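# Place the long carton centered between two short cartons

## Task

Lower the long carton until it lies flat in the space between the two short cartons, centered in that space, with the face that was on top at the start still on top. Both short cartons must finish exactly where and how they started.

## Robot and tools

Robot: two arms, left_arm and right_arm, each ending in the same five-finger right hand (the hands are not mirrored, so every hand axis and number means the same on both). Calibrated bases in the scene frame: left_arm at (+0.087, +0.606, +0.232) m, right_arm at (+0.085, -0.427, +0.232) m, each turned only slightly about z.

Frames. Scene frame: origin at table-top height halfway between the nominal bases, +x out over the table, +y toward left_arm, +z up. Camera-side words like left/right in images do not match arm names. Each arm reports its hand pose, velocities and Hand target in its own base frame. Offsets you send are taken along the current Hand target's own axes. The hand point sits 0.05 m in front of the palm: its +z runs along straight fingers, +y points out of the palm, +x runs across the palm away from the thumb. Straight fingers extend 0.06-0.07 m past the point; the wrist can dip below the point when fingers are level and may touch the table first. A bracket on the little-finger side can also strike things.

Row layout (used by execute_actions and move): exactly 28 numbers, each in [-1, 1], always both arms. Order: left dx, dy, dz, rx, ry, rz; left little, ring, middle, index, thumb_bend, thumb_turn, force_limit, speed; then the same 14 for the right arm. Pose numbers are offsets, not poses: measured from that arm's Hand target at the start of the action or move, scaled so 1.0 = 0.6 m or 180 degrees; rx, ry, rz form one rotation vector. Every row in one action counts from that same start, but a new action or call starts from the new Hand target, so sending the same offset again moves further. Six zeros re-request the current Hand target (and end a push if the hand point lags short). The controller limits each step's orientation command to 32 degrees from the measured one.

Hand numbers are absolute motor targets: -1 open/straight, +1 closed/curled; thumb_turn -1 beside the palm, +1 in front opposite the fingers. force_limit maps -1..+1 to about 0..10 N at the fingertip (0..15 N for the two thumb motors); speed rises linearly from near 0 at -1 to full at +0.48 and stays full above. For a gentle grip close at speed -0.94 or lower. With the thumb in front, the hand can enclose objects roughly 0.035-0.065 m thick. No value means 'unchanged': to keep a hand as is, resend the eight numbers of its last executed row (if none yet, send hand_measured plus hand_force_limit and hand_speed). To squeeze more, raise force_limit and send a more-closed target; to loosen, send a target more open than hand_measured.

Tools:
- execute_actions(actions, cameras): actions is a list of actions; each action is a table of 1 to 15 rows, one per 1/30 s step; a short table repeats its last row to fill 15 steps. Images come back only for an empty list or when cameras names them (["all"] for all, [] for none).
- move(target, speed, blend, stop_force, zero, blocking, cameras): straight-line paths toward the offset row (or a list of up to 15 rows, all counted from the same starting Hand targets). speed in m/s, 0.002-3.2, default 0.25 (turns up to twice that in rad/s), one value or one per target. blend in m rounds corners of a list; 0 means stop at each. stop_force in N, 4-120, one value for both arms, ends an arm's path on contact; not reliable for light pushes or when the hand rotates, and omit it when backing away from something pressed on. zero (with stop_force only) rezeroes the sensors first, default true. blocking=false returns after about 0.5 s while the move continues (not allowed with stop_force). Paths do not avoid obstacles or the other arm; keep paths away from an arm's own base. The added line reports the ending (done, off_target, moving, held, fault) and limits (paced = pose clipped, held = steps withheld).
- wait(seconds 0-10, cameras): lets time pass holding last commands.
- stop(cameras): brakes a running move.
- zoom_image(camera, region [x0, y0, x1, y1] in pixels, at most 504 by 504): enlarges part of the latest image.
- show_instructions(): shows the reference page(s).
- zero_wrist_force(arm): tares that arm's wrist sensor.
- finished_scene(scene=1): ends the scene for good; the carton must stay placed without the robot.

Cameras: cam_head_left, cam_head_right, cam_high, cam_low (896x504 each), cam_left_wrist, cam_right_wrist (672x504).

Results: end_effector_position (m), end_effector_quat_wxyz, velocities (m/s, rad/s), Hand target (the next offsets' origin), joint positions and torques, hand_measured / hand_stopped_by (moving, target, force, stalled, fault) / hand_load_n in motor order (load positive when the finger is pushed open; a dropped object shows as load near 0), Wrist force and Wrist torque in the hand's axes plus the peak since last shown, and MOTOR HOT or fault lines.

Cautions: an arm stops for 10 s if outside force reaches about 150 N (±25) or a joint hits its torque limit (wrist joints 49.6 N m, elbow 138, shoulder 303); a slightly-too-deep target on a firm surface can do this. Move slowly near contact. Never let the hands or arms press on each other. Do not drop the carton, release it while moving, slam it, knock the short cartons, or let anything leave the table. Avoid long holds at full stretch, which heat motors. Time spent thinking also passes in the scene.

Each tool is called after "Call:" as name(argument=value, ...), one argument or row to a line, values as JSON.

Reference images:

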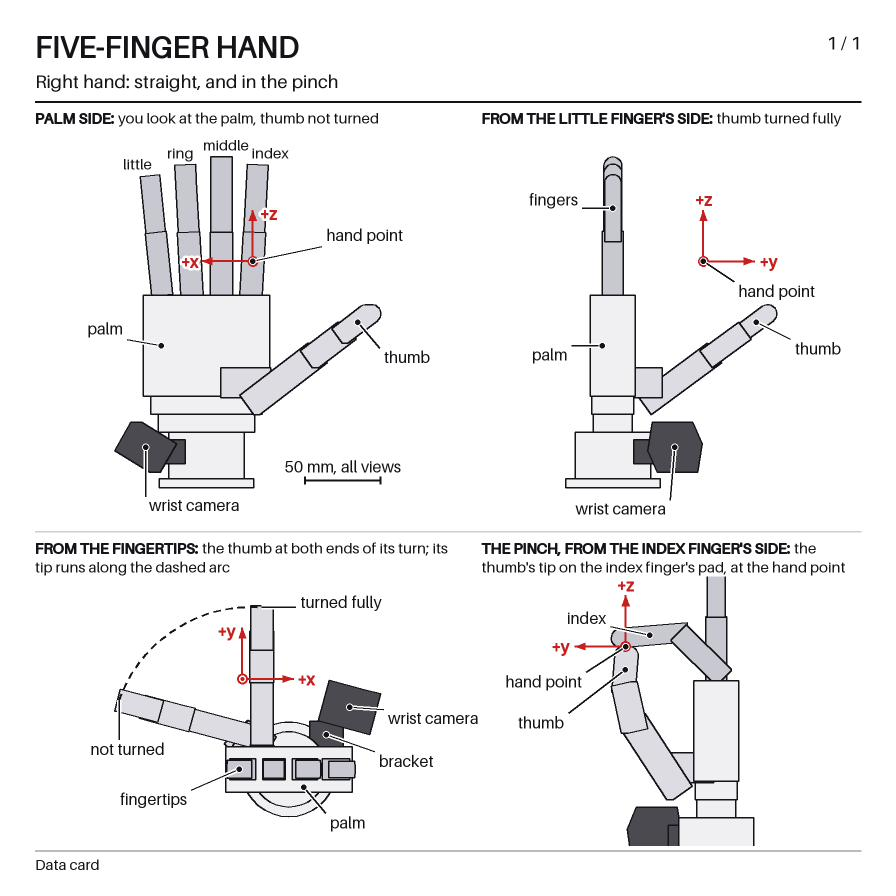

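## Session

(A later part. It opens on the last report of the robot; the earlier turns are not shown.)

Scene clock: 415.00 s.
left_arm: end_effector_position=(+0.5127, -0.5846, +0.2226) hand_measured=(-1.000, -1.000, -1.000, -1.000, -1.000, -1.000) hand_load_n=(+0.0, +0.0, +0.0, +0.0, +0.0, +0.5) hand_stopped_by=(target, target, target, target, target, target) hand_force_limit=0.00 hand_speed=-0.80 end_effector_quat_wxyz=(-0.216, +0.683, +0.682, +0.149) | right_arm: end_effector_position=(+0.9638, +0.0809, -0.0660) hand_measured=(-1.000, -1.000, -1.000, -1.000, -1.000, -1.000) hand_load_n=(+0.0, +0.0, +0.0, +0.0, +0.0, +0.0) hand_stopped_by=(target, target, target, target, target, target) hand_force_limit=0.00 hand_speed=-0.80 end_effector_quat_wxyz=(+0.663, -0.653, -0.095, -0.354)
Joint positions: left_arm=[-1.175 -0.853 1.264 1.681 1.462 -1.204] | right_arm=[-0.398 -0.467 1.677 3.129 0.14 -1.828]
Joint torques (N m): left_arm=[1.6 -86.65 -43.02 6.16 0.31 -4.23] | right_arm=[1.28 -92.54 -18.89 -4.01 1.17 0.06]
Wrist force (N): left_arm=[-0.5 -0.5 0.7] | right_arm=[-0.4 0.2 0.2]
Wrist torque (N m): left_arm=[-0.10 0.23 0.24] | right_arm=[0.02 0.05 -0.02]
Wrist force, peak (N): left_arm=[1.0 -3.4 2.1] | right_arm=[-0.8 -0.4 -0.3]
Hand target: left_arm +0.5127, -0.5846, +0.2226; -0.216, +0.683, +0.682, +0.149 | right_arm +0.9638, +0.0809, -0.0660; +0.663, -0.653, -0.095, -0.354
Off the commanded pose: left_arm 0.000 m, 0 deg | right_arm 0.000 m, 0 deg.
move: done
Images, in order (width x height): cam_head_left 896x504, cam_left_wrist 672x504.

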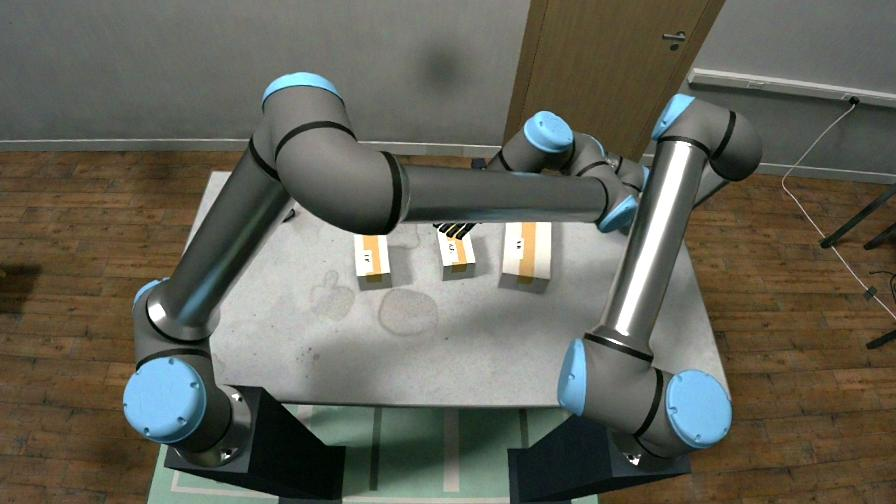

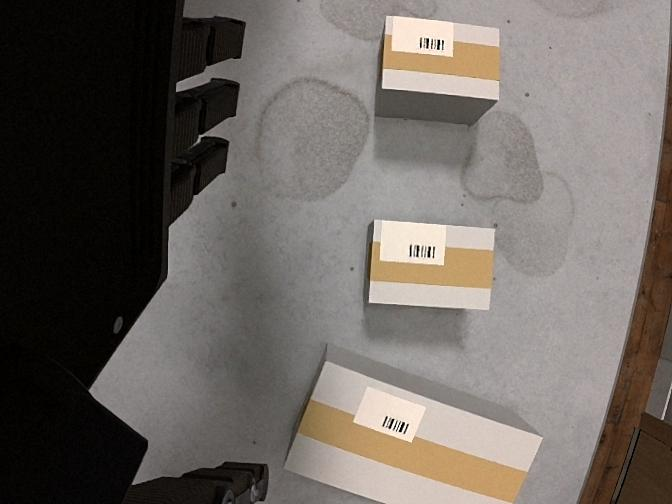

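Call:
move(
  target=[-0.2168,-0.0057,-0.1246,0,0,0,-1,-1,-1,-1,-1,-1,0,-0.8, 0,0,0,0,0,0,-1,-1,-1,-1,-1,-1,0,-0.8],
  speed=0.3,
  cameras=["cam_left_wrist"],
)

Call:
zoom_image(
  camera="cam_left_wrist",
  region=[250, 200, 550, 430],
)

Call:
zoom_image(
  camera="cam_left_wrist",
  region=[320, 60, 520, 220],
)

Scene clock: 468.70 s.
left_arm: end_effector_position=(+0.5120, -0.6158, +0.2226) hand_measured=(-1.000, -1.000, -1.000, -1.000, -1.000, -1.000) hand_load_n=(+0.0, +0.0, +0.0, +0.0, +0.0, +0.0) hand_stopped_by=(target, target, target, target, target, target) hand_force_limit=0.00 hand_speed=-0.80 end_effector_quat_wxyz=(-0.215, +0.683, +0.682, +0.149) | right_arm: end_effector_position=(+0.9638, +0.0809, -0.0660) hand_measured=(-1.000, -1.000, -1.000, -1.000, -1.000, -1.000) hand_load_n=(+0.0, +0.0, +0.0, +0.0, +0.0, +0.0) hand_stopped_by=(target, target, target, target, target, target) hand_force_limit=0.00 hand_speed=-0.80 end_effector_quat_wxyz=(+0.663, -0.653, -0.095, -0.354)
Joint positions: left_arm=[-1.19 -0.812 1.191 1.713 1.469 -1.217] | right_arm=[-0.398 -0.467 1.677 3.129 0.14 -1.828]
Joint torques (N m): left_arm=[9.05 -102.64 -39.63 2.88 -3.79 2.63] | right_arm=[1.61 -92.25 -18.82 -4.03 1.19 -0.11]
Wrist force (N): left_arm=[-0.6 -0.5 0.9] | right_arm=[-0.5 0.1 -0.3]
Wrist torque (N m): left_arm=[-0.15 0.24 0.22] | right_arm=[0.03 0.08 -0.03]
Wrist force, peak (N): left_arm=[-11.1 -6.9 -3.3] | right_arm=[-0.8 0.0 -0.4]
Hand target: left_arm +0.5121, -0.6158, +0.2226; -0.215, +0.683, +0.682, +0.149 (not the last commanded pose) | right_arm +0.9638, +0.0809, -0.0660; +0.663, -0.653, -0.095, -0.354
Off the commanded pose: left_arm 0.119 m, 0 deg | right_arm 0.000 m, 0 deg.
move: held (left_arm; a check stopped the path); limits=held
pose unreachable (left arm): on one or more control steps of this call, first in action 0 (counted from 0), this arm could not follow its commanded pose, so it was not sent that pose on those steps. It may still have moved: this result reports where it is.
cause: moving toward the commanded pose would bring a part of the arm too close to another arm (a part of this arm just beyond joint 3 (elbow) and a part of the right arm just beyond its joint 2 (shoulder lift), at the place that arm is still heading or pushing toward).
Images, in order (width x height): cam_left_wrist 672x504.

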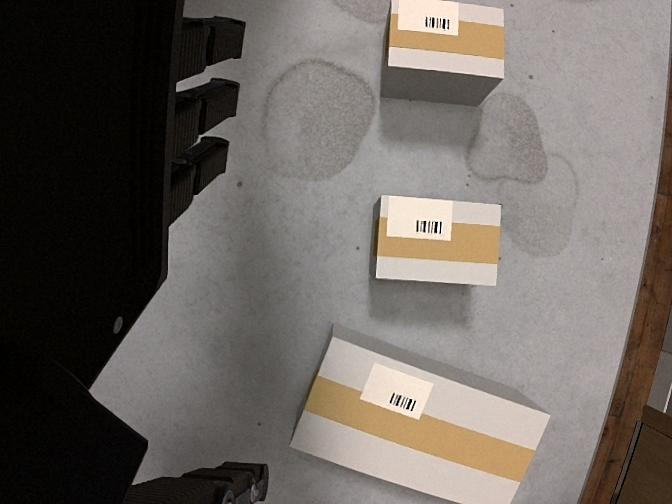

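Scaled by 1.680 from the camera's 672x504 image, which has a finer 960x720 frame.

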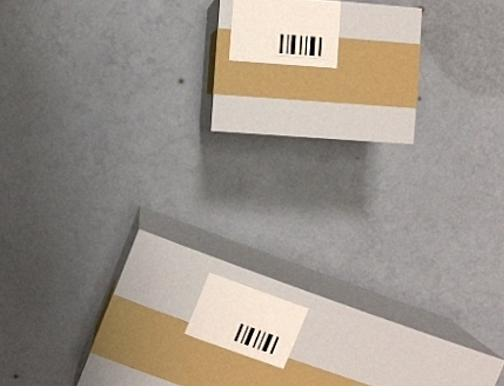

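Scaled by 2.520 from the camera's 672x504 image, which has a finer 960x720 frame.

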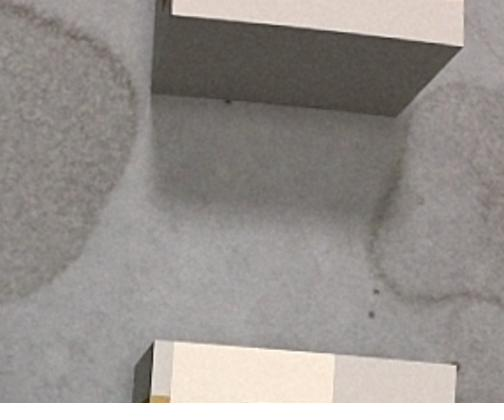

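Call:
move(
  target=[0.2168,0.0057,0.1246,0,0,0,-1,-1,-1,-1,-1,-1,0,-0.8, 0,0,0,0,0,0,-1,-1,-1,-1,-1,-1,0,-0.8],
  speed=0.3,
  cameras=["cam_left_wrist"],
)

Call:
zoom_image(
  camera="cam_left_wrist",
  region=[320, 60, 520, 220],
)

Call:
zoom_image(
  camera="cam_left_wrist",
  region=[320, 240, 520, 400],
)

Scene clock: 476.50 s.
left_arm: end_effector_position=(+0.5121, -0.4658, +0.2225) hand_measured=(-1.000, -1.000, -1.000, -1.000, -1.000, -1.000) hand_load_n=(+0.0, +0.0, +0.0, +0.0, -0.5, +0.0) hand_stopped_by=(target, target, target, target, target, target) hand_force_limit=0.00 hand_speed=-0.80 end_effector_quat_wxyz=(-0.215, +0.683, +0.682, +0.149) | right_arm: end_effector_position=(+0.9638, +0.0809, -0.0660) hand_measured=(-1.000, -1.000, -1.000, -1.000, -1.000, -1.000) hand_load_n=(+0.0, +0.0, +0.0, -0.5, +0.0, +0.0) hand_stopped_by=(target, target, target, target, target, target) hand_force_limit=0.00 hand_speed=-0.80 end_effector_quat_wxyz=(+0.663, -0.653, -0.095, -0.354)
Joint positions: left_arm=[-1.113 -0.999 1.512 1.57 1.431 -1.148] | right_arm=[-0.398 -0.467 1.677 3.129 0.14 -1.828]
Joint torques (N m): left_arm=[-5.19 -96.1 -23.56 4.16 2.89 -4.06] | right_arm=[1.53 -92.25 -18.9 -4.04 1.06 0.21]
Wrist force (N): left_arm=[-0.8 -0.8 0.7] | right_arm=[0.0 0.2 0.3]
Wrist torque (N m): left_arm=[-0.17 0.29 0.12] | right_arm=[0.01 -0.01 0.00]
Wrist force, peak (N): left_arm=[-2.9 -0.8 -1.1] | right_arm=[-0.8 -0.4 -0.1]
Hand target: left_arm +0.5120, -0.4658, +0.2225; -0.215, +0.683, +0.682, +0.149 | right_arm +0.9638, +0.0809, -0.0660; +0.663, -0.653, -0.095, -0.354
Off the commanded pose: left_arm 0.000 m, 0 deg | right_arm 0.000 m, 0 deg.
move: done
Images, in order (width x height): cam_left_wrist 672x504.

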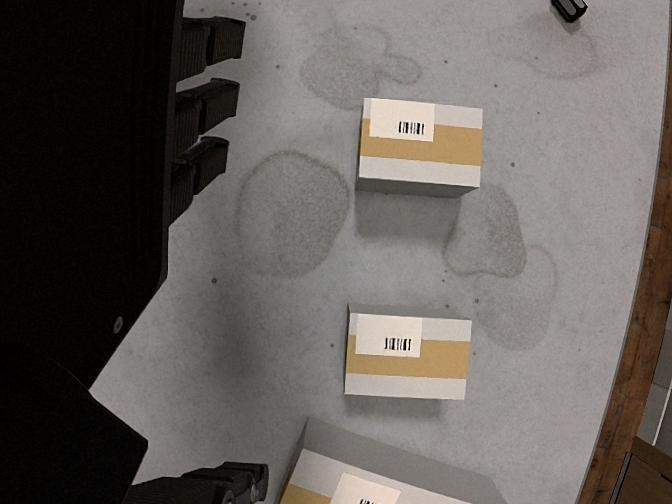

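Scaled by 2.520 from the camera's 672x504 image, which has a finer 960x720 frame.

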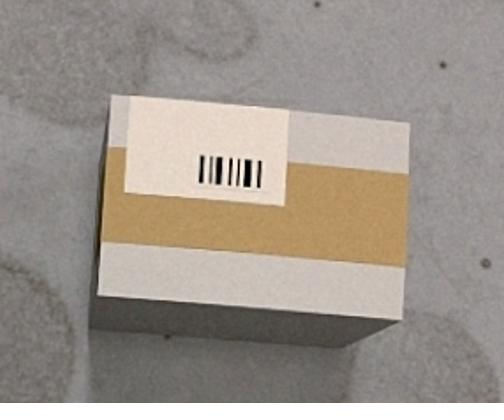

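Scaled by 2.520 from the camera's 672x504 image, which has a finer 960x720 frame.

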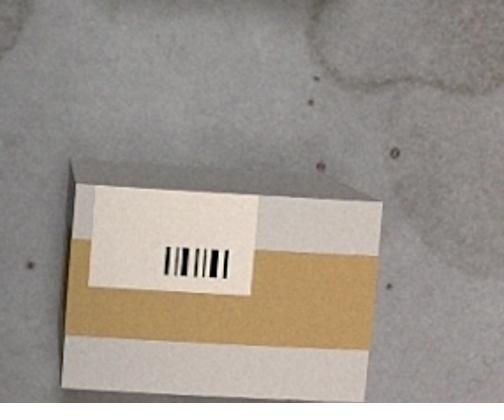

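Call:
move(
  target=[
    [0.1978,-0.0943,0.0362,0,0,0,-1,-1,-1,-1,-1,-1,0,-0.8, 0,0,0,0,0,0,-1,-1,-1,-1,-1,-1,0,-0.8],
    [0.3293,0.1977,-0.1846,-0.2584,0.1163,0,-1,-1,-1,-1,-1,-1,0,-0.8, 0,0,0,0,0,0,-1,-1,-1,-1,-1,-1,0,-0.8],
    [0.3415,0.225,-0.5725,-0.5168,0.2326,0,-1,-1,-1,-1,-1,-1,0,-0.8, 0,0,0,0,0,0,-1,-1,-1,-1,-1,-1,0,-0.8],
  ],
  speed=0.4,
  blend=0.05,
  cameras=["cam_head_left"],
)

Scene clock: 700.17 s.
left_arm: end_effector_position=(+0.6824, -0.4556, +0.6085) hand_measured=(-1.000, -1.000, -1.000, -1.000, -1.000, -1.000) hand_load_n=(+0.0, +0.0, +0.0, +0.0, +0.0, +0.0) hand_stopped_by=(target, target, target, target, target, target) hand_force_limit=0.00 hand_speed=-0.80 end_effector_quat_wxyz=(+0.131, +0.534, +0.255, +0.795) | right_arm: end_effector_position=(+0.9638, +0.0809, -0.0660) hand_measured=(-1.000, -1.000, -1.000, -1.000, -1.000, -1.000) hand_load_n=(+0.0, +0.0, +0.0, +0.0, +0.0, +0.0) hand_stopped_by=(target, target, target, target, target, target) hand_force_limit=0.00 hand_speed=-0.80 end_effector_quat_wxyz=(+0.663, -0.653, -0.095, -0.354)
Joint positions: left_arm=[-1.113 -1.214 1.752 1.542 -0.349 -1.145] | right_arm=[-0.398 -0.467 1.677 3.129 0.14 -1.828]
Joint torques (N m): left_arm=[-17.18 -63.37 -35.89 2.17 -5.3 3.09] | right_arm=[1.8 -93.75 -18.47 -3.96 1.13 -0.07]
Wrist force (N): left_arm=[-0.8 -0.9 -0.6] | right_arm=[-0.5 0.0 -0.3]
Wrist torque (N m): left_arm=[-0.13 0.28 0.19] | right_arm=[0.01 0.09 -0.02]
Wrist force, peak (N): left_arm=[-3.5 0.6 0.5] | right_arm=[-0.9 0.0 -0.1]
Hand target: left_arm +0.6823, -0.4557, +0.6086; +0.131, +0.534, +0.255, +0.795 | right_arm +0.9638, +0.0809, -0.0660; +0.663, -0.653, -0.095, -0.354
Off the commanded pose: left_arm 0.000 m, 0 deg | right_arm 0.000 m, 0 deg.
move: done
Images, in order (width x height): cam_head_left 896x504.

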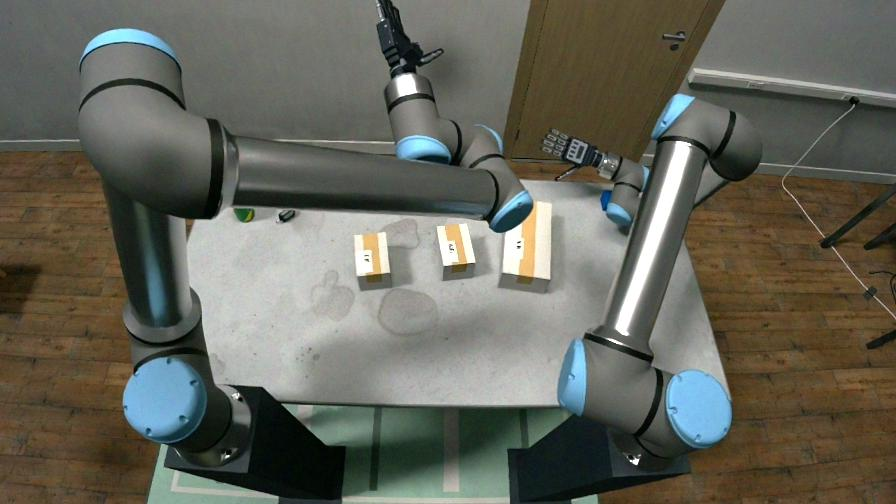

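Call:
move(
  target=[
    [-0.186,0.0918,0.0024,-0.0392,-0.0864,0.2608,-1,-1,-1,-1,-1,-1,0,-0.8, 0,0,0,0,0,0,-1,-1,-1,-1,-1,-1,0,-0.8],
    [-0.372,0.0171,-0.0506,-0.0783,-0.1729,0.5216,-1,-1,-1,-1,-1,-1,0,-0.8, 0,0,0,0,0,0,-1,-1,-1,-1,-1,-1,0,-0.8],
    [-0.4247,-0.1744,-0.1222,-0.1183,-0.2611,0.7876,-1,-1,-1,-1,-1,-1,0,-0.8, 0,0,0,0,0,0,-1,-1,-1,-1,-1,-1,0,-0.8],
  ],
  speed=0.4,
  blend=0.03,
  cameras=["cam_head_left"],
)

Scene clock: 730.27 s.
left_arm: end_effector_position=(+0.7090, -0.5103, +0.3301) hand_measured=(-1.000, -1.000, -1.000, -1.000, -1.000, -1.000) hand_load_n=(+0.0, +0.0, +0.0, +0.0, +0.0, +0.0) hand_stopped_by=(target, target, target, target, target, target) hand_force_limit=0.00 hand_speed=-0.80 end_effector_quat_wxyz=(-0.540, +0.588, -0.570, +0.193) | right_arm: end_effector_position=(+0.9638, +0.0809, -0.0660) hand_measured=(-1.000, -1.000, -1.000, -1.000, -1.000, -1.000) hand_load_n=(+0.0, +0.0, +0.0, +0.0, +0.0, +0.0) hand_stopped_by=(target, target, target, target, target, target) hand_force_limit=0.00 hand_speed=-0.80 end_effector_quat_wxyz=(+0.663, -0.653, -0.095, -0.354)
Joint positions: left_arm=[-1.114 -1.214 1.754 4.175 -0.349 -1.147] | right_arm=[-0.398 -0.467 1.677 3.129 0.14 -1.828]
Joint torques (N m): left_arm=[14.62 -85.6 -33.75 -1.67 -1.47 4.06] | right_arm=[1.3 -93.69 -18.92 -3.95 0.93 0.01]
Wrist force (N): left_arm=[-0.2 -0.8 0.5] | right_arm=[0.0 -0.2 0.0]
Wrist torque (N m): left_arm=[-0.09 0.04 0.05] | right_arm=[-0.02 0.00 -0.01]
Wrist force, peak (N): left_arm=[-0.8 -1.5 -0.6] | right_arm=[-0.3 0.0 -0.8]
Hand target: left_arm +0.7089, -0.5102, +0.3301; -0.540, +0.588, -0.570, +0.193 | right_arm +0.9638, +0.0809, -0.0660; +0.663, -0.653, -0.095, -0.354
Off the commanded pose: left_arm 0.000 m, 0 deg | right_arm 0.000 m, 0 deg.
move: done
Images, in order (width x height): cam_head_left 896x504.

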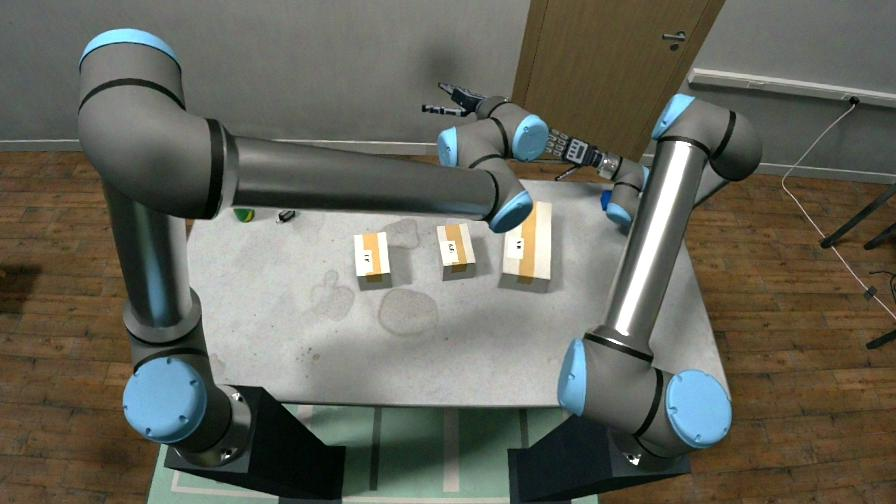

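Call:
move(
  target=[
    [0.0635,0.5077,-0.4758,-0.3539,0.161,0,-1,-1,-1,-1,-1,-1,0,-0.8, 0,0,0,0,0,0,-1,-1,-1,-1,-1,-1,0,-0.8],
    [0.1798,0.4658,-0.4063,-0.1336,0.4103,0.4545,-1,-1,-1,-1,-1,-1,0,-0.8, 0,0,0,0,0,0,-1,-1,-1,-1,-1,-1,0,-0.8],
    [0.4858,0.5725,-0.5248,-0.2648,-0.485,-0.787,-1,-1,-1,-1,-1,-1,0,-0.8, 0,0,0,0,0,0,-1,-1,-1,-1,-1,-1,0,-0.8],
  ],
  speed=0.4,
  blend=0.03,
  cameras=["cam_head_left","cam_left_wrist","cam_high"],
)

Scene clock: 780.07 s.
left_arm: end_effector_position=(+0.3651, -0.8170, +0.0304) hand_measured=(-1.000, -1.000, -1.000, -1.000, -1.000, -1.000) hand_load_n=(+0.0, +0.0, +0.0, +0.0, +0.0, +0.0) hand_stopped_by=(target, target, target, target, target, target) hand_force_limit=0.00 hand_speed=-0.80 end_effector_quat_wxyz=(+0.000, +0.747, +0.665, +0.000) | right_arm: end_effector_position=(+0.9638, +0.0809, -0.0660) hand_measured=(-1.000, -1.000, -1.000, -1.000, -1.000, -1.000) hand_load_n=(+0.0, +0.0, +0.0, +0.0, +0.0, +0.0) hand_stopped_by=(target, target, target, target, target, target) hand_force_limit=0.00 hand_speed=-0.80 end_effector_quat_wxyz=(+0.663, -0.653, -0.095, -0.354)
Joint positions: left_arm=[-1.403 -1.048 1.857 3.904 -1.571 1.854] | right_arm=[-0.398 -0.467 1.677 3.129 0.14 -1.828]
Joint torques (N m): left_arm=[17.31 -84.15 -26.14 -1.28 -2.43 2.8] | right_arm=[1.32 -93.46 -17.94 -3.89 0.88 -0.01]
Wrist force (N): left_arm=[-0.4 -0.3 0.9] | right_arm=[-0.3 0.3 -0.1]
Wrist torque (N m): left_arm=[-0.08 0.22 0.27] | right_arm=[0.06 0.05 -0.02]
Wrist force, peak (N): left_arm=[0.0 -1.8 1.7] | right_arm=[-0.8 -0.4 -0.5]
Hand target: left_arm +0.3651, -0.8169, +0.0303; +0.000, +0.747, +0.665, +0.000 | right_arm +0.9638, +0.0809, -0.0660; +0.663, -0.653, -0.095, -0.354
Off the commanded pose: left_arm 0.000 m, 0 deg | right_arm 0.000 m, 0 deg.
move: done
Images, in order (width x height): cam_head_left 896x504, cam_high 896x504, cam_left_wrist 672x504.

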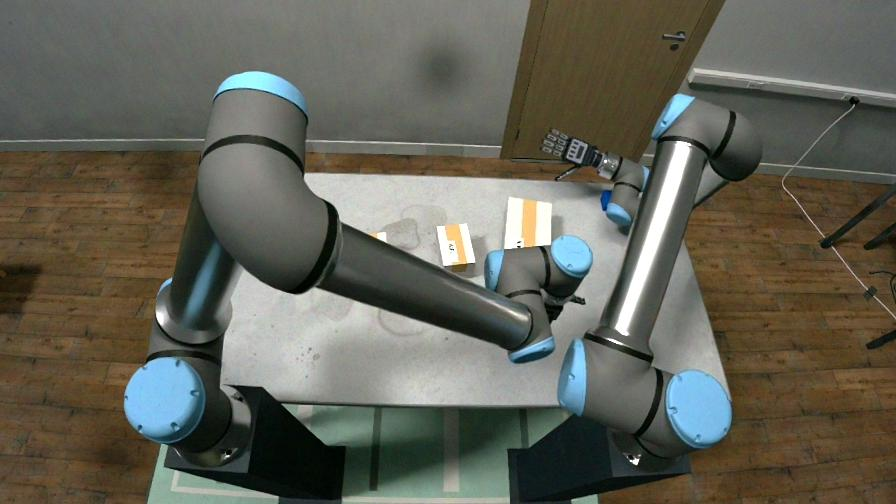

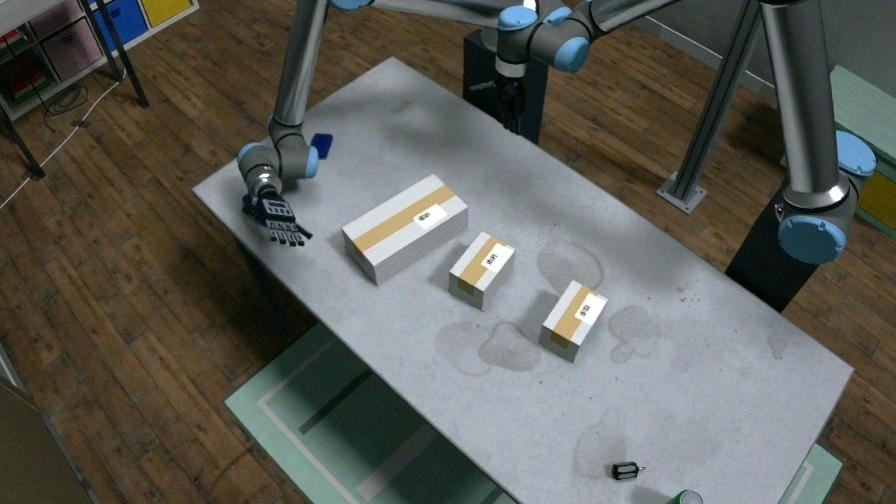

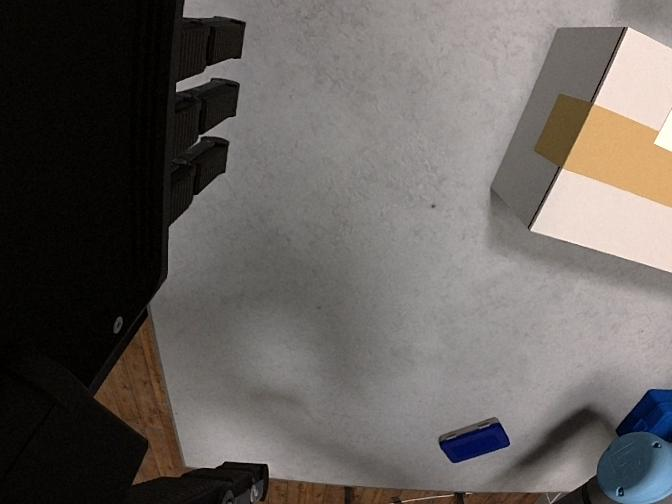

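Call:
move(
  target=[
    [0,0,0.1,0,0,0,-1,-1,-1,-1,-1,-1,0,-0.8, 0.1692,-0.0447,-0.1837,-0.2632,-0.0693,0,-1,-1,-1,-1,-1,-1,0,-0.8],
    [0,0,0.2,0,0,0,-1,-1,-1,-1,-1,-1,0,-0.8, 0.2468,-0.1398,-0.5468,-0.5265,-0.1386,0,-1,-1,-1,-1,-1,-1,0,-0.8],
    [0,0,0.267,0,0,0,-1,-1,-1,-1,-1,-1,0,-0.8, -0.1338,-0.3198,0.1298,-0.5766,0.2248,0.4592,-1,-1,-1,-1,-1,-1,0,-0.8],
  ],
  speed=0.4,
  blend=0.03,
  cameras=["all"],
)

Scene clock: 844.47 s.
left_arm: end_effector_position=(+0.3651, -0.8168, -0.1299) hand_measured=(-1.000, -1.000, -1.000, -1.000, -1.000, -1.000) hand_load_n=(+0.0, +0.0, +0.0, +0.0, -0.5, +0.0) hand_stopped_by=(target, target, target, target, target, target) hand_force_limit=0.00 hand_speed=-0.80 end_effector_quat_wxyz=(+0.000, +0.747, +0.665, +0.000) | right_arm: end_effector_position=(+0.8174, +0.2010, +0.0502) hand_measured=(-1.000, -1.000, -1.000, -1.000, -1.000, -1.000) hand_load_n=(+0.0, +0.0, +0.0, +0.0, -0.5, +0.0) hand_stopped_by=(target, target, target, target, target, target) hand_force_limit=0.00 hand_speed=-0.80 end_effector_quat_wxyz=(+0.000, -0.651, +0.759, +0.001)
Joint positions: left_arm=[-1.403 -0.828 1.875 3.667 -1.571 1.854] | right_arm=[-0.015 -1.011 1.744 3.98 -1.57 0.139]
Joint torques (N m): left_arm=[15.78 -96.61 -30.46 -1.95 1.2 3.72] | right_arm=[-11.78 -62.62 -48.09 -6.6 -0.86 2.62]
Wrist force (N): left_arm=[-0.7 -0.4 0.8] | right_arm=[-0.8 -0.3 -0.4]
Wrist torque (N m): left_arm=[-0.08 0.27 0.19] | right_arm=[-0.12 -0.18 -0.10]
Wrist force, peak (N): left_arm=[-1.0 -0.5 0.8] | right_arm=[-1.4 2.1 1.0]
Hand target: left_arm +0.3651, -0.8168, -0.1299; +0.000, +0.747, +0.665, +0.000 | right_arm +0.8176, +0.2010, +0.0502; +0.000, -0.651, +0.759, +0.001
Off the commanded pose: left_arm 0.000 m, 0 deg | right_arm 0.000 m, 0 deg.
move: done

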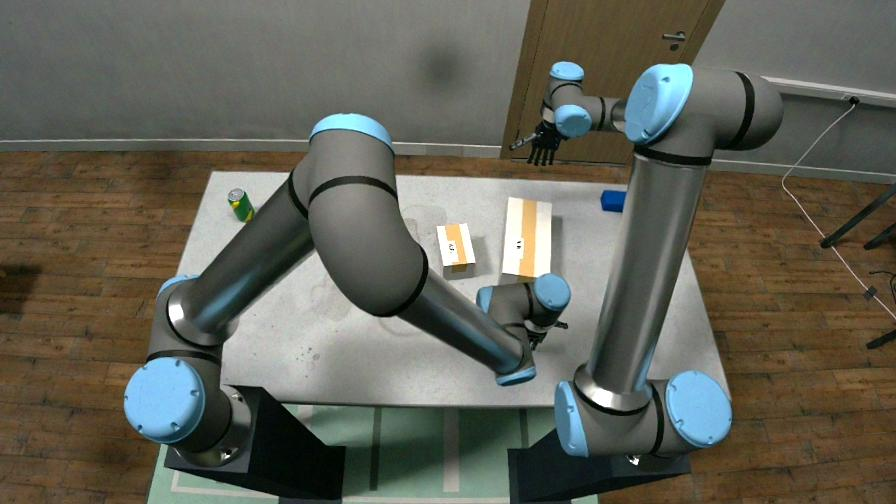

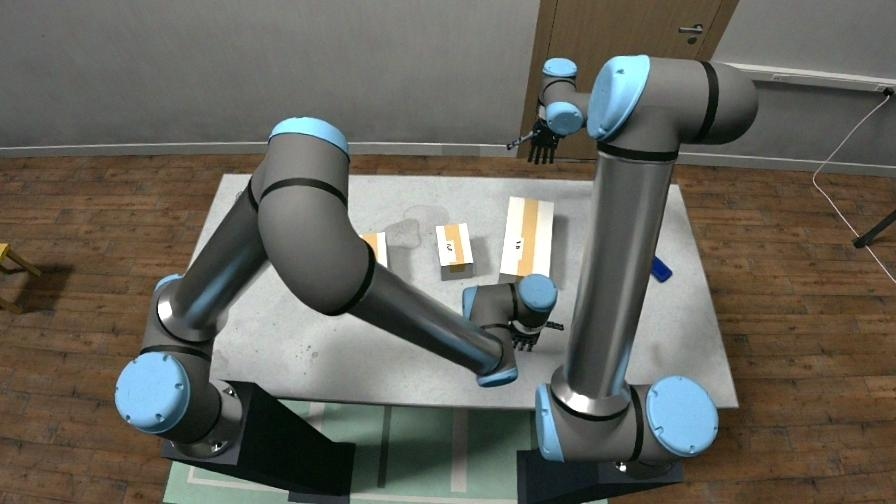

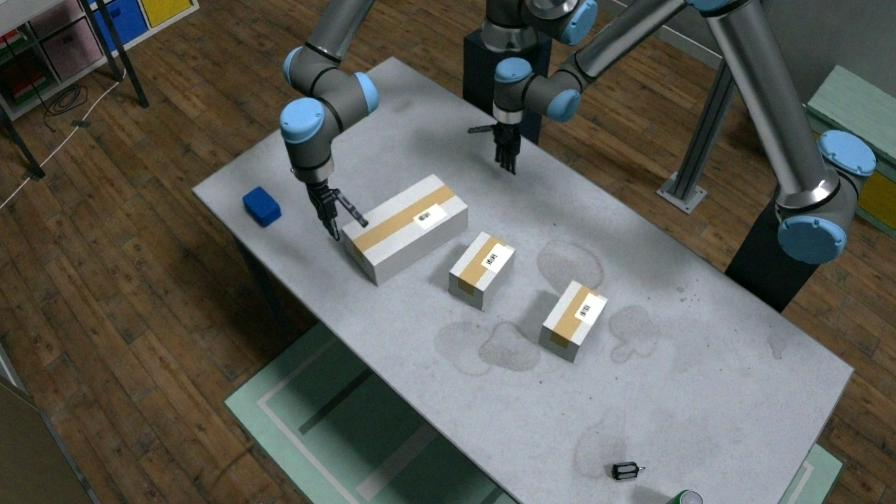

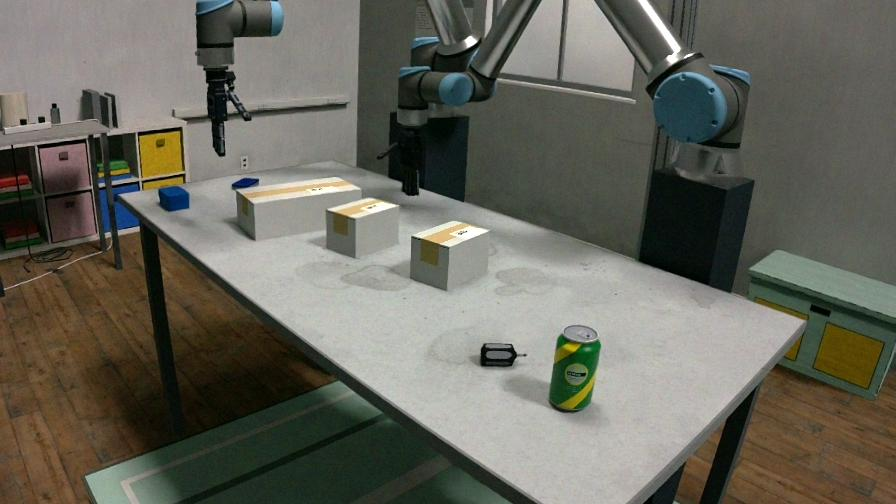

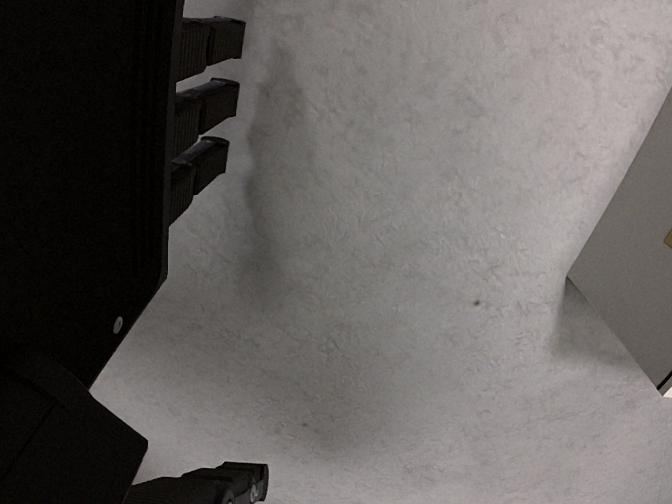

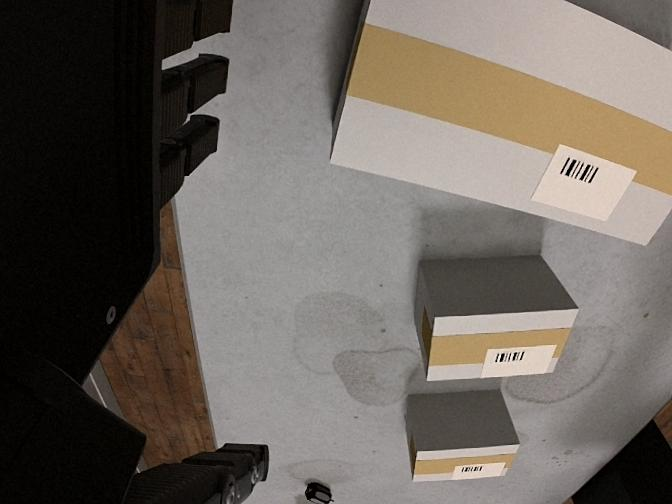

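Call:
move(
  target=[0.005,0,0,0,0,0,-1,-1,-1,-1,-1,-1,0,-0.8, 0.012,0,0.28,0,0,0,-1,-1,-1,-1,-1,-1,0,-0.8],
  speed=0.25,
)

Call:
move(
  target=[0,0,0.1,0,0,0,-1,-1,-1,-1,-1,-1,0,-0.8, 0,0,0.1,0,0,0,-1,-1,-1,-1,-1,-1,0,-0.8],
  speed=0.02,
  stop_force=5,
  cameras=["cam_high","cam_low","cam_right_wrist"],
)

Scene clock: 868.73 s.
left_arm: end_effector_position=(+0.3655, -0.8138, -0.1298) hand_measured=(-1.000, -1.000, -1.000, -1.000, -1.000, -1.000) hand_load_n=(+0.0, +0.0, -0.5, +0.0, +0.0, +0.0) hand_stopped_by=(target, target, target, target, target, target) hand_force_limit=0.00 hand_speed=-0.80 end_effector_quat_wxyz=(+0.000, +0.747, +0.665, +0.000) | right_arm: end_effector_position=(+0.8164, +0.1939, -0.1177) hand_measured=(-1.000, -1.000, -1.000, -1.000, -1.000, -1.000) hand_load_n=(+0.0, +0.0, +0.0, +0.0, +0.0, +0.5) hand_stopped_by=(target, target, target, target, target, target) hand_force_limit=0.00 hand_speed=-0.80 end_effector_quat_wxyz=(+0.000, -0.651, +0.759, +0.001)
Joint positions: left_arm=[-1.402 -0.831 1.881 3.664 -1.571 1.855] | right_arm=[-0.023 -0.803 1.775 3.741 -1.57 0.131]
Joint torques (N m): left_arm=[14.71 -89.05 -26.15 -4.18 1.6 3.08] | right_arm=[9.85 -72.22 -32.3 -4.92 -1.65 1.41]
Wrist force (N): left_arm=[-0.4 -0.7 0.6] | right_arm=[-0.8 0.1 -0.4]
Wrist torque (N m): left_arm=[-0.12 0.23 -0.07] | right_arm=[-0.04 -0.19 -0.03]
Wrist force, peak (N): left_arm=[-0.5 -0.9 0.8] | right_arm=[-1.1 -0.4 -3.2]
Hand target: left_arm +0.3655, -0.8138, -0.1298; +0.000, +0.747, +0.665, +0.000 | right_arm +0.8163, +0.1940, -0.1178; +0.000, -0.651, +0.759, +0.001
Off the commanded pose: left_arm 0.000 m, 0 deg | right_arm 0.000 m, 0 deg.
move: done

Scene clock: 871.87 s.
left_arm: end_effector_position=(+0.3655, -0.8138, -0.1604) hand_measured=(-1.000, -1.000, -1.000, -1.000, -1.000, -1.000) hand_load_n=(+0.0, +0.0, +0.0, +0.0, +0.0, +0.0) hand_stopped_by=(target, target, target, target, target, target) hand_force_limit=0.00 hand_speed=-0.80 end_effector_quat_wxyz=(+0.000, +0.747, +0.665, +0.000) | right_arm: end_effector_position=(+0.8162, +0.1940, -0.1616) hand_measured=(-1.000, -1.000, -1.000, -1.000, -1.000, -1.000) hand_load_n=(+0.0, +0.0, -2.0, +0.0, +0.0, +0.0) hand_stopped_by=(target, target, target, target, target, target) hand_force_limit=0.00 hand_speed=-0.80 end_effector_quat_wxyz=(+0.000, -0.651, +0.759, +0.001)
Joint positions: left_arm=[-1.402 -0.785 1.875 3.623 -1.571 1.855] | right_arm=[-0.023 -0.742 1.768 3.687 -1.57 0.131]
Joint torques (N m): left_arm=[5.28 -96.4 -14.17 -3.81 1.68 1.38] | right_arm=[18.7 -98.22 -16.65 -4.54 -0.02 1.84]
Wrist force (N): left_arm=[-0.7 -0.9 -2.5] | right_arm=[-0.5 1.1 -4.6]
Wrist torque (N m): left_arm=[0.03 0.29 -0.10] | right_arm=[0.09 -0.02 -0.01]
Wrist force, peak (N): left_arm=[5.7 -2.9 -27.4] | right_arm=[0.4 2.3 -25.2]
Hand target: left_arm +0.3655, -0.8138, -0.1604; +0.000, +0.747, +0.665, +0.000 (not the last commanded pose) | right_arm +0.8162, +0.1940, -0.1616; +0.000, -0.651, +0.759, +0.001 (not the last commanded pose)
Off the commanded pose: left_arm 0.029 m, 0 deg | right_arm 0.016 m, 0 deg.
move: contact (left_arm, right_arm)
Images, in order (width x height): cam_high 896x504, cam_low 896x504, cam_right_wrist 672x504.

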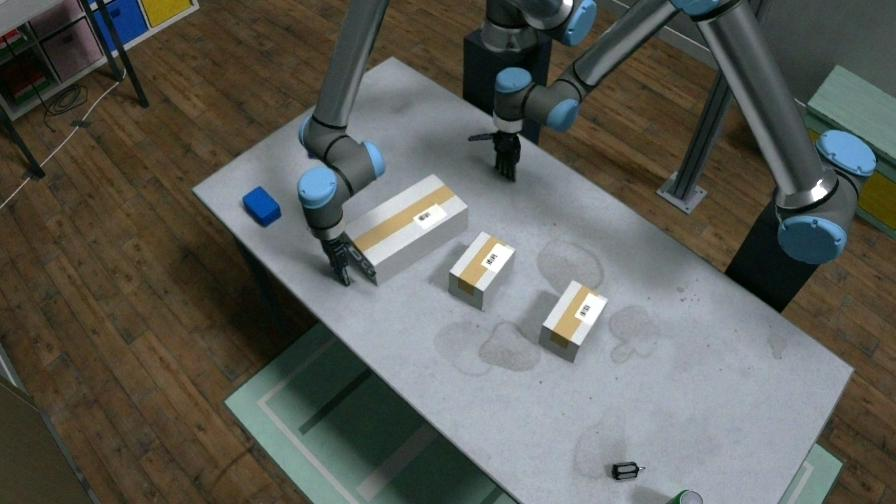

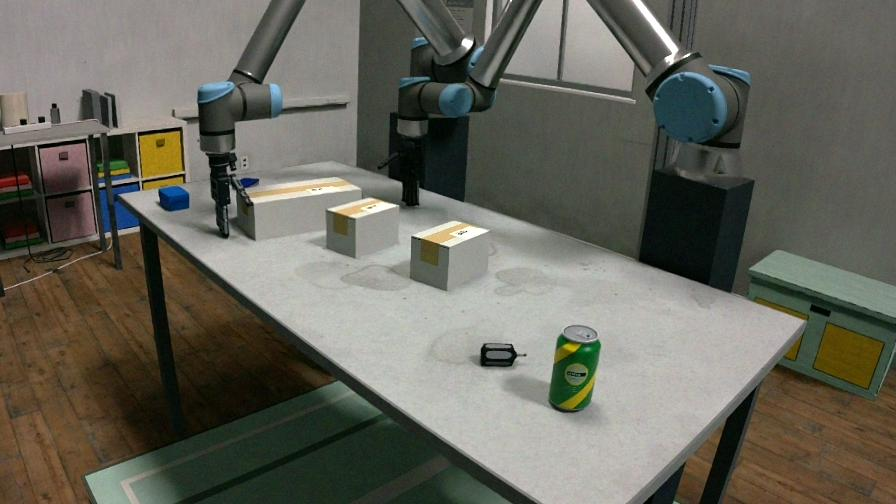

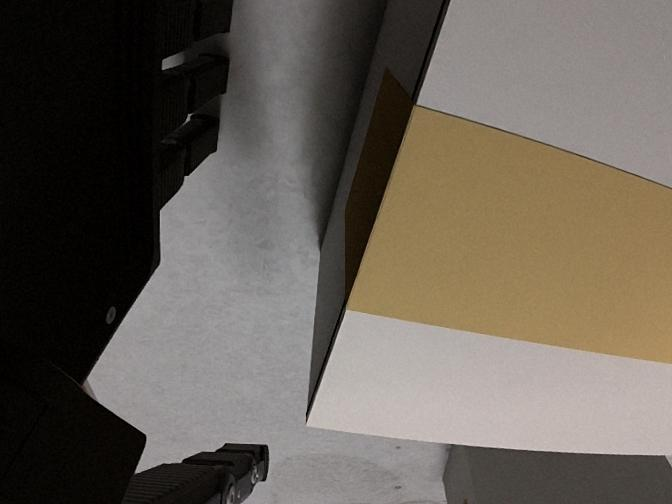

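Call:
move(
  target=[
    [0,0,-0.0243,0,0,0,-1,-1,-1,-1,-1,-1,0,-0.8, 0,0,-0.026,0,0,0,-1,-1,-1,-1,-1,-1,0,-0.8],
    [0,0.3167,-0.0243,0,0,0,-1,-1,-1,-1,-1,-1,0,-0.8, 0,0.05,-0.026,0,0,0,-1,-1,-1,-1,-1,-1,0,-0.8],
  ],
  speed=0.25,
  cameras=["all"],
)

Scene clock: 883.93 s.
left_arm: end_effector_position=(+0.5541, -0.8356, -0.1459) hand_measured=(-1.000, -1.000, -1.000, -1.000, -1.000, -1.000) hand_load_n=(+0.0, +0.0, +0.0, +0.0, +0.0, +0.0) hand_stopped_by=(target, target, target, target, target, target) hand_force_limit=0.00 hand_speed=-0.80 end_effector_quat_wxyz=(+0.000, +0.747, +0.665, +0.000) | right_arm: end_effector_position=(+0.7866, +0.1987, -0.1459) hand_measured=(-1.000, -1.000, -1.000, -1.000, -1.000, -1.000) hand_load_n=(+0.0, +0.0, +0.0, +0.0, +0.0, +0.0) hand_stopped_by=(target, target, target, target, target, target) hand_force_limit=0.00 hand_speed=-0.80 end_effector_quat_wxyz=(+0.000, -0.651, +0.759, +0.001)
Joint positions: left_arm=[-1.199 -0.711 1.643 3.781 -1.57 2.058] | right_arm=[-0.018 -0.789 1.834 3.669 -1.57 0.136]
Joint torques (N m): left_arm=[9.56 -95.3 -36.56 -3.14 -2.57 -2.72] | right_arm=[6.89 -66.9 -36.96 -2.16 0.17 0.84]
Wrist force (N): left_arm=[-0.2 -0.6 0.2] | right_arm=[-1.2 -0.1 0.1]
Wrist torque (N m): left_arm=[-0.09 0.22 0.30] | right_arm=[-0.11 -0.13 -0.37]
Wrist force, peak (N): left_arm=[-0.5 -3.0 0.4] | right_arm=[-0.7 1.4 -4.6]
Hand target: left_arm +0.5542, -0.8357, -0.1458; +0.000, +0.747, +0.665, +0.000 | right_arm +0.7866, +0.1986, -0.1459; +0.000, -0.651, +0.759, +0.001
Off the commanded pose: left_arm 0.000 m, 0 deg | right_arm 0.000 m, 0 deg.
move: done

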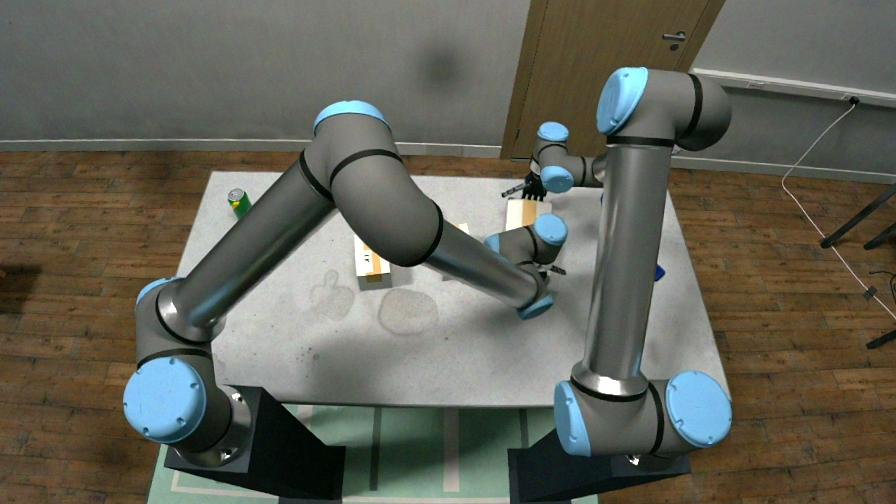

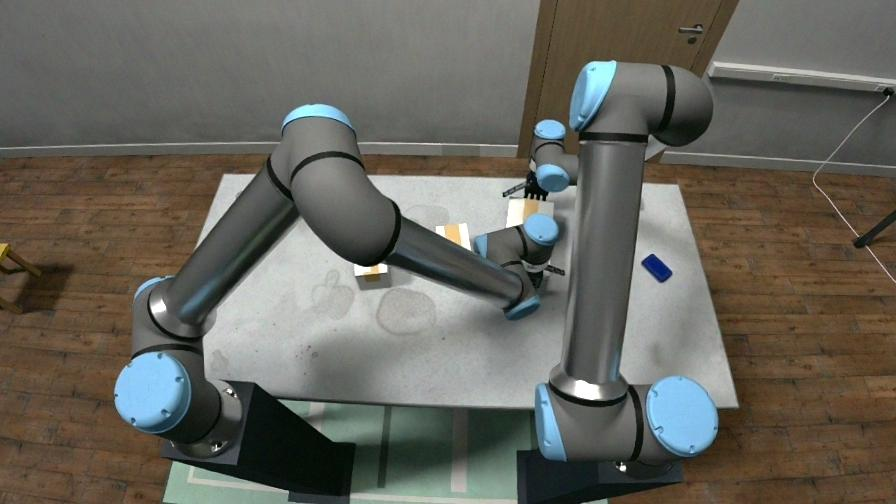

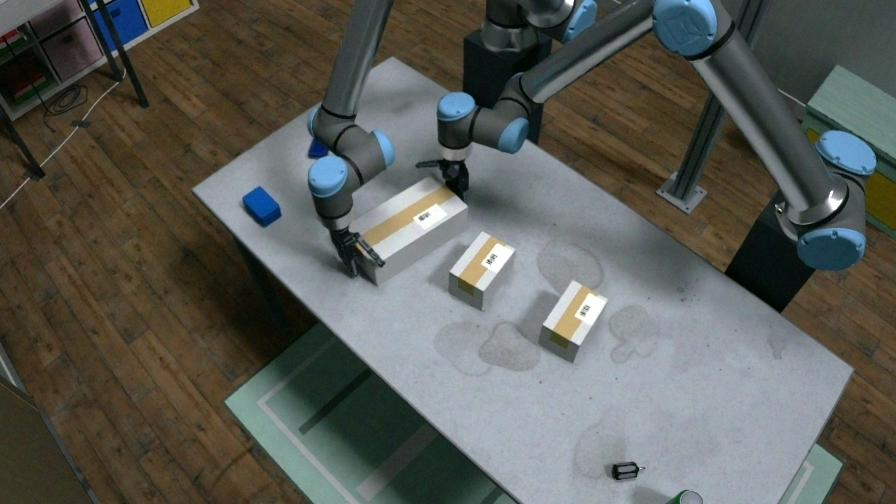

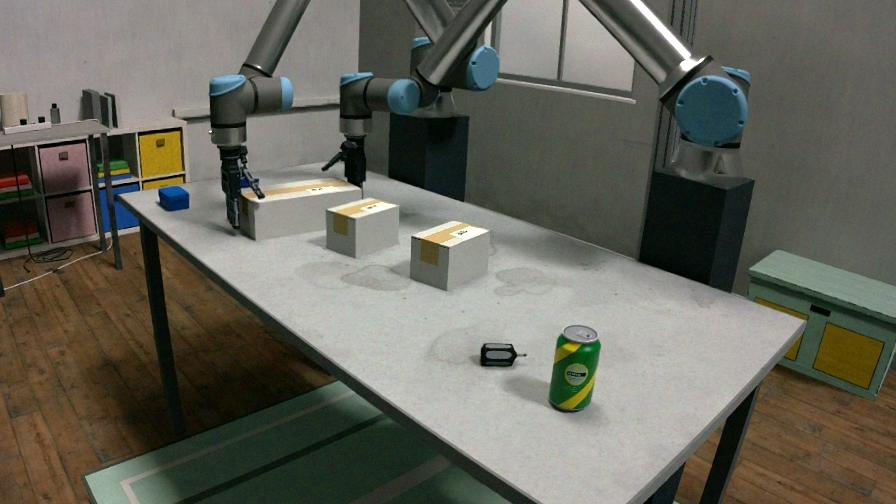

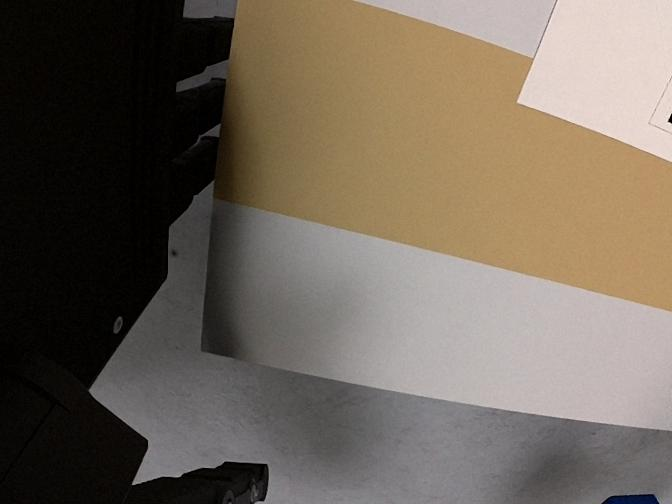

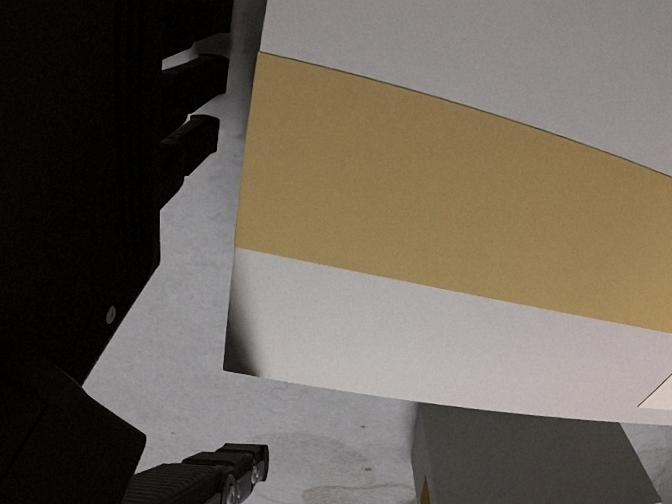

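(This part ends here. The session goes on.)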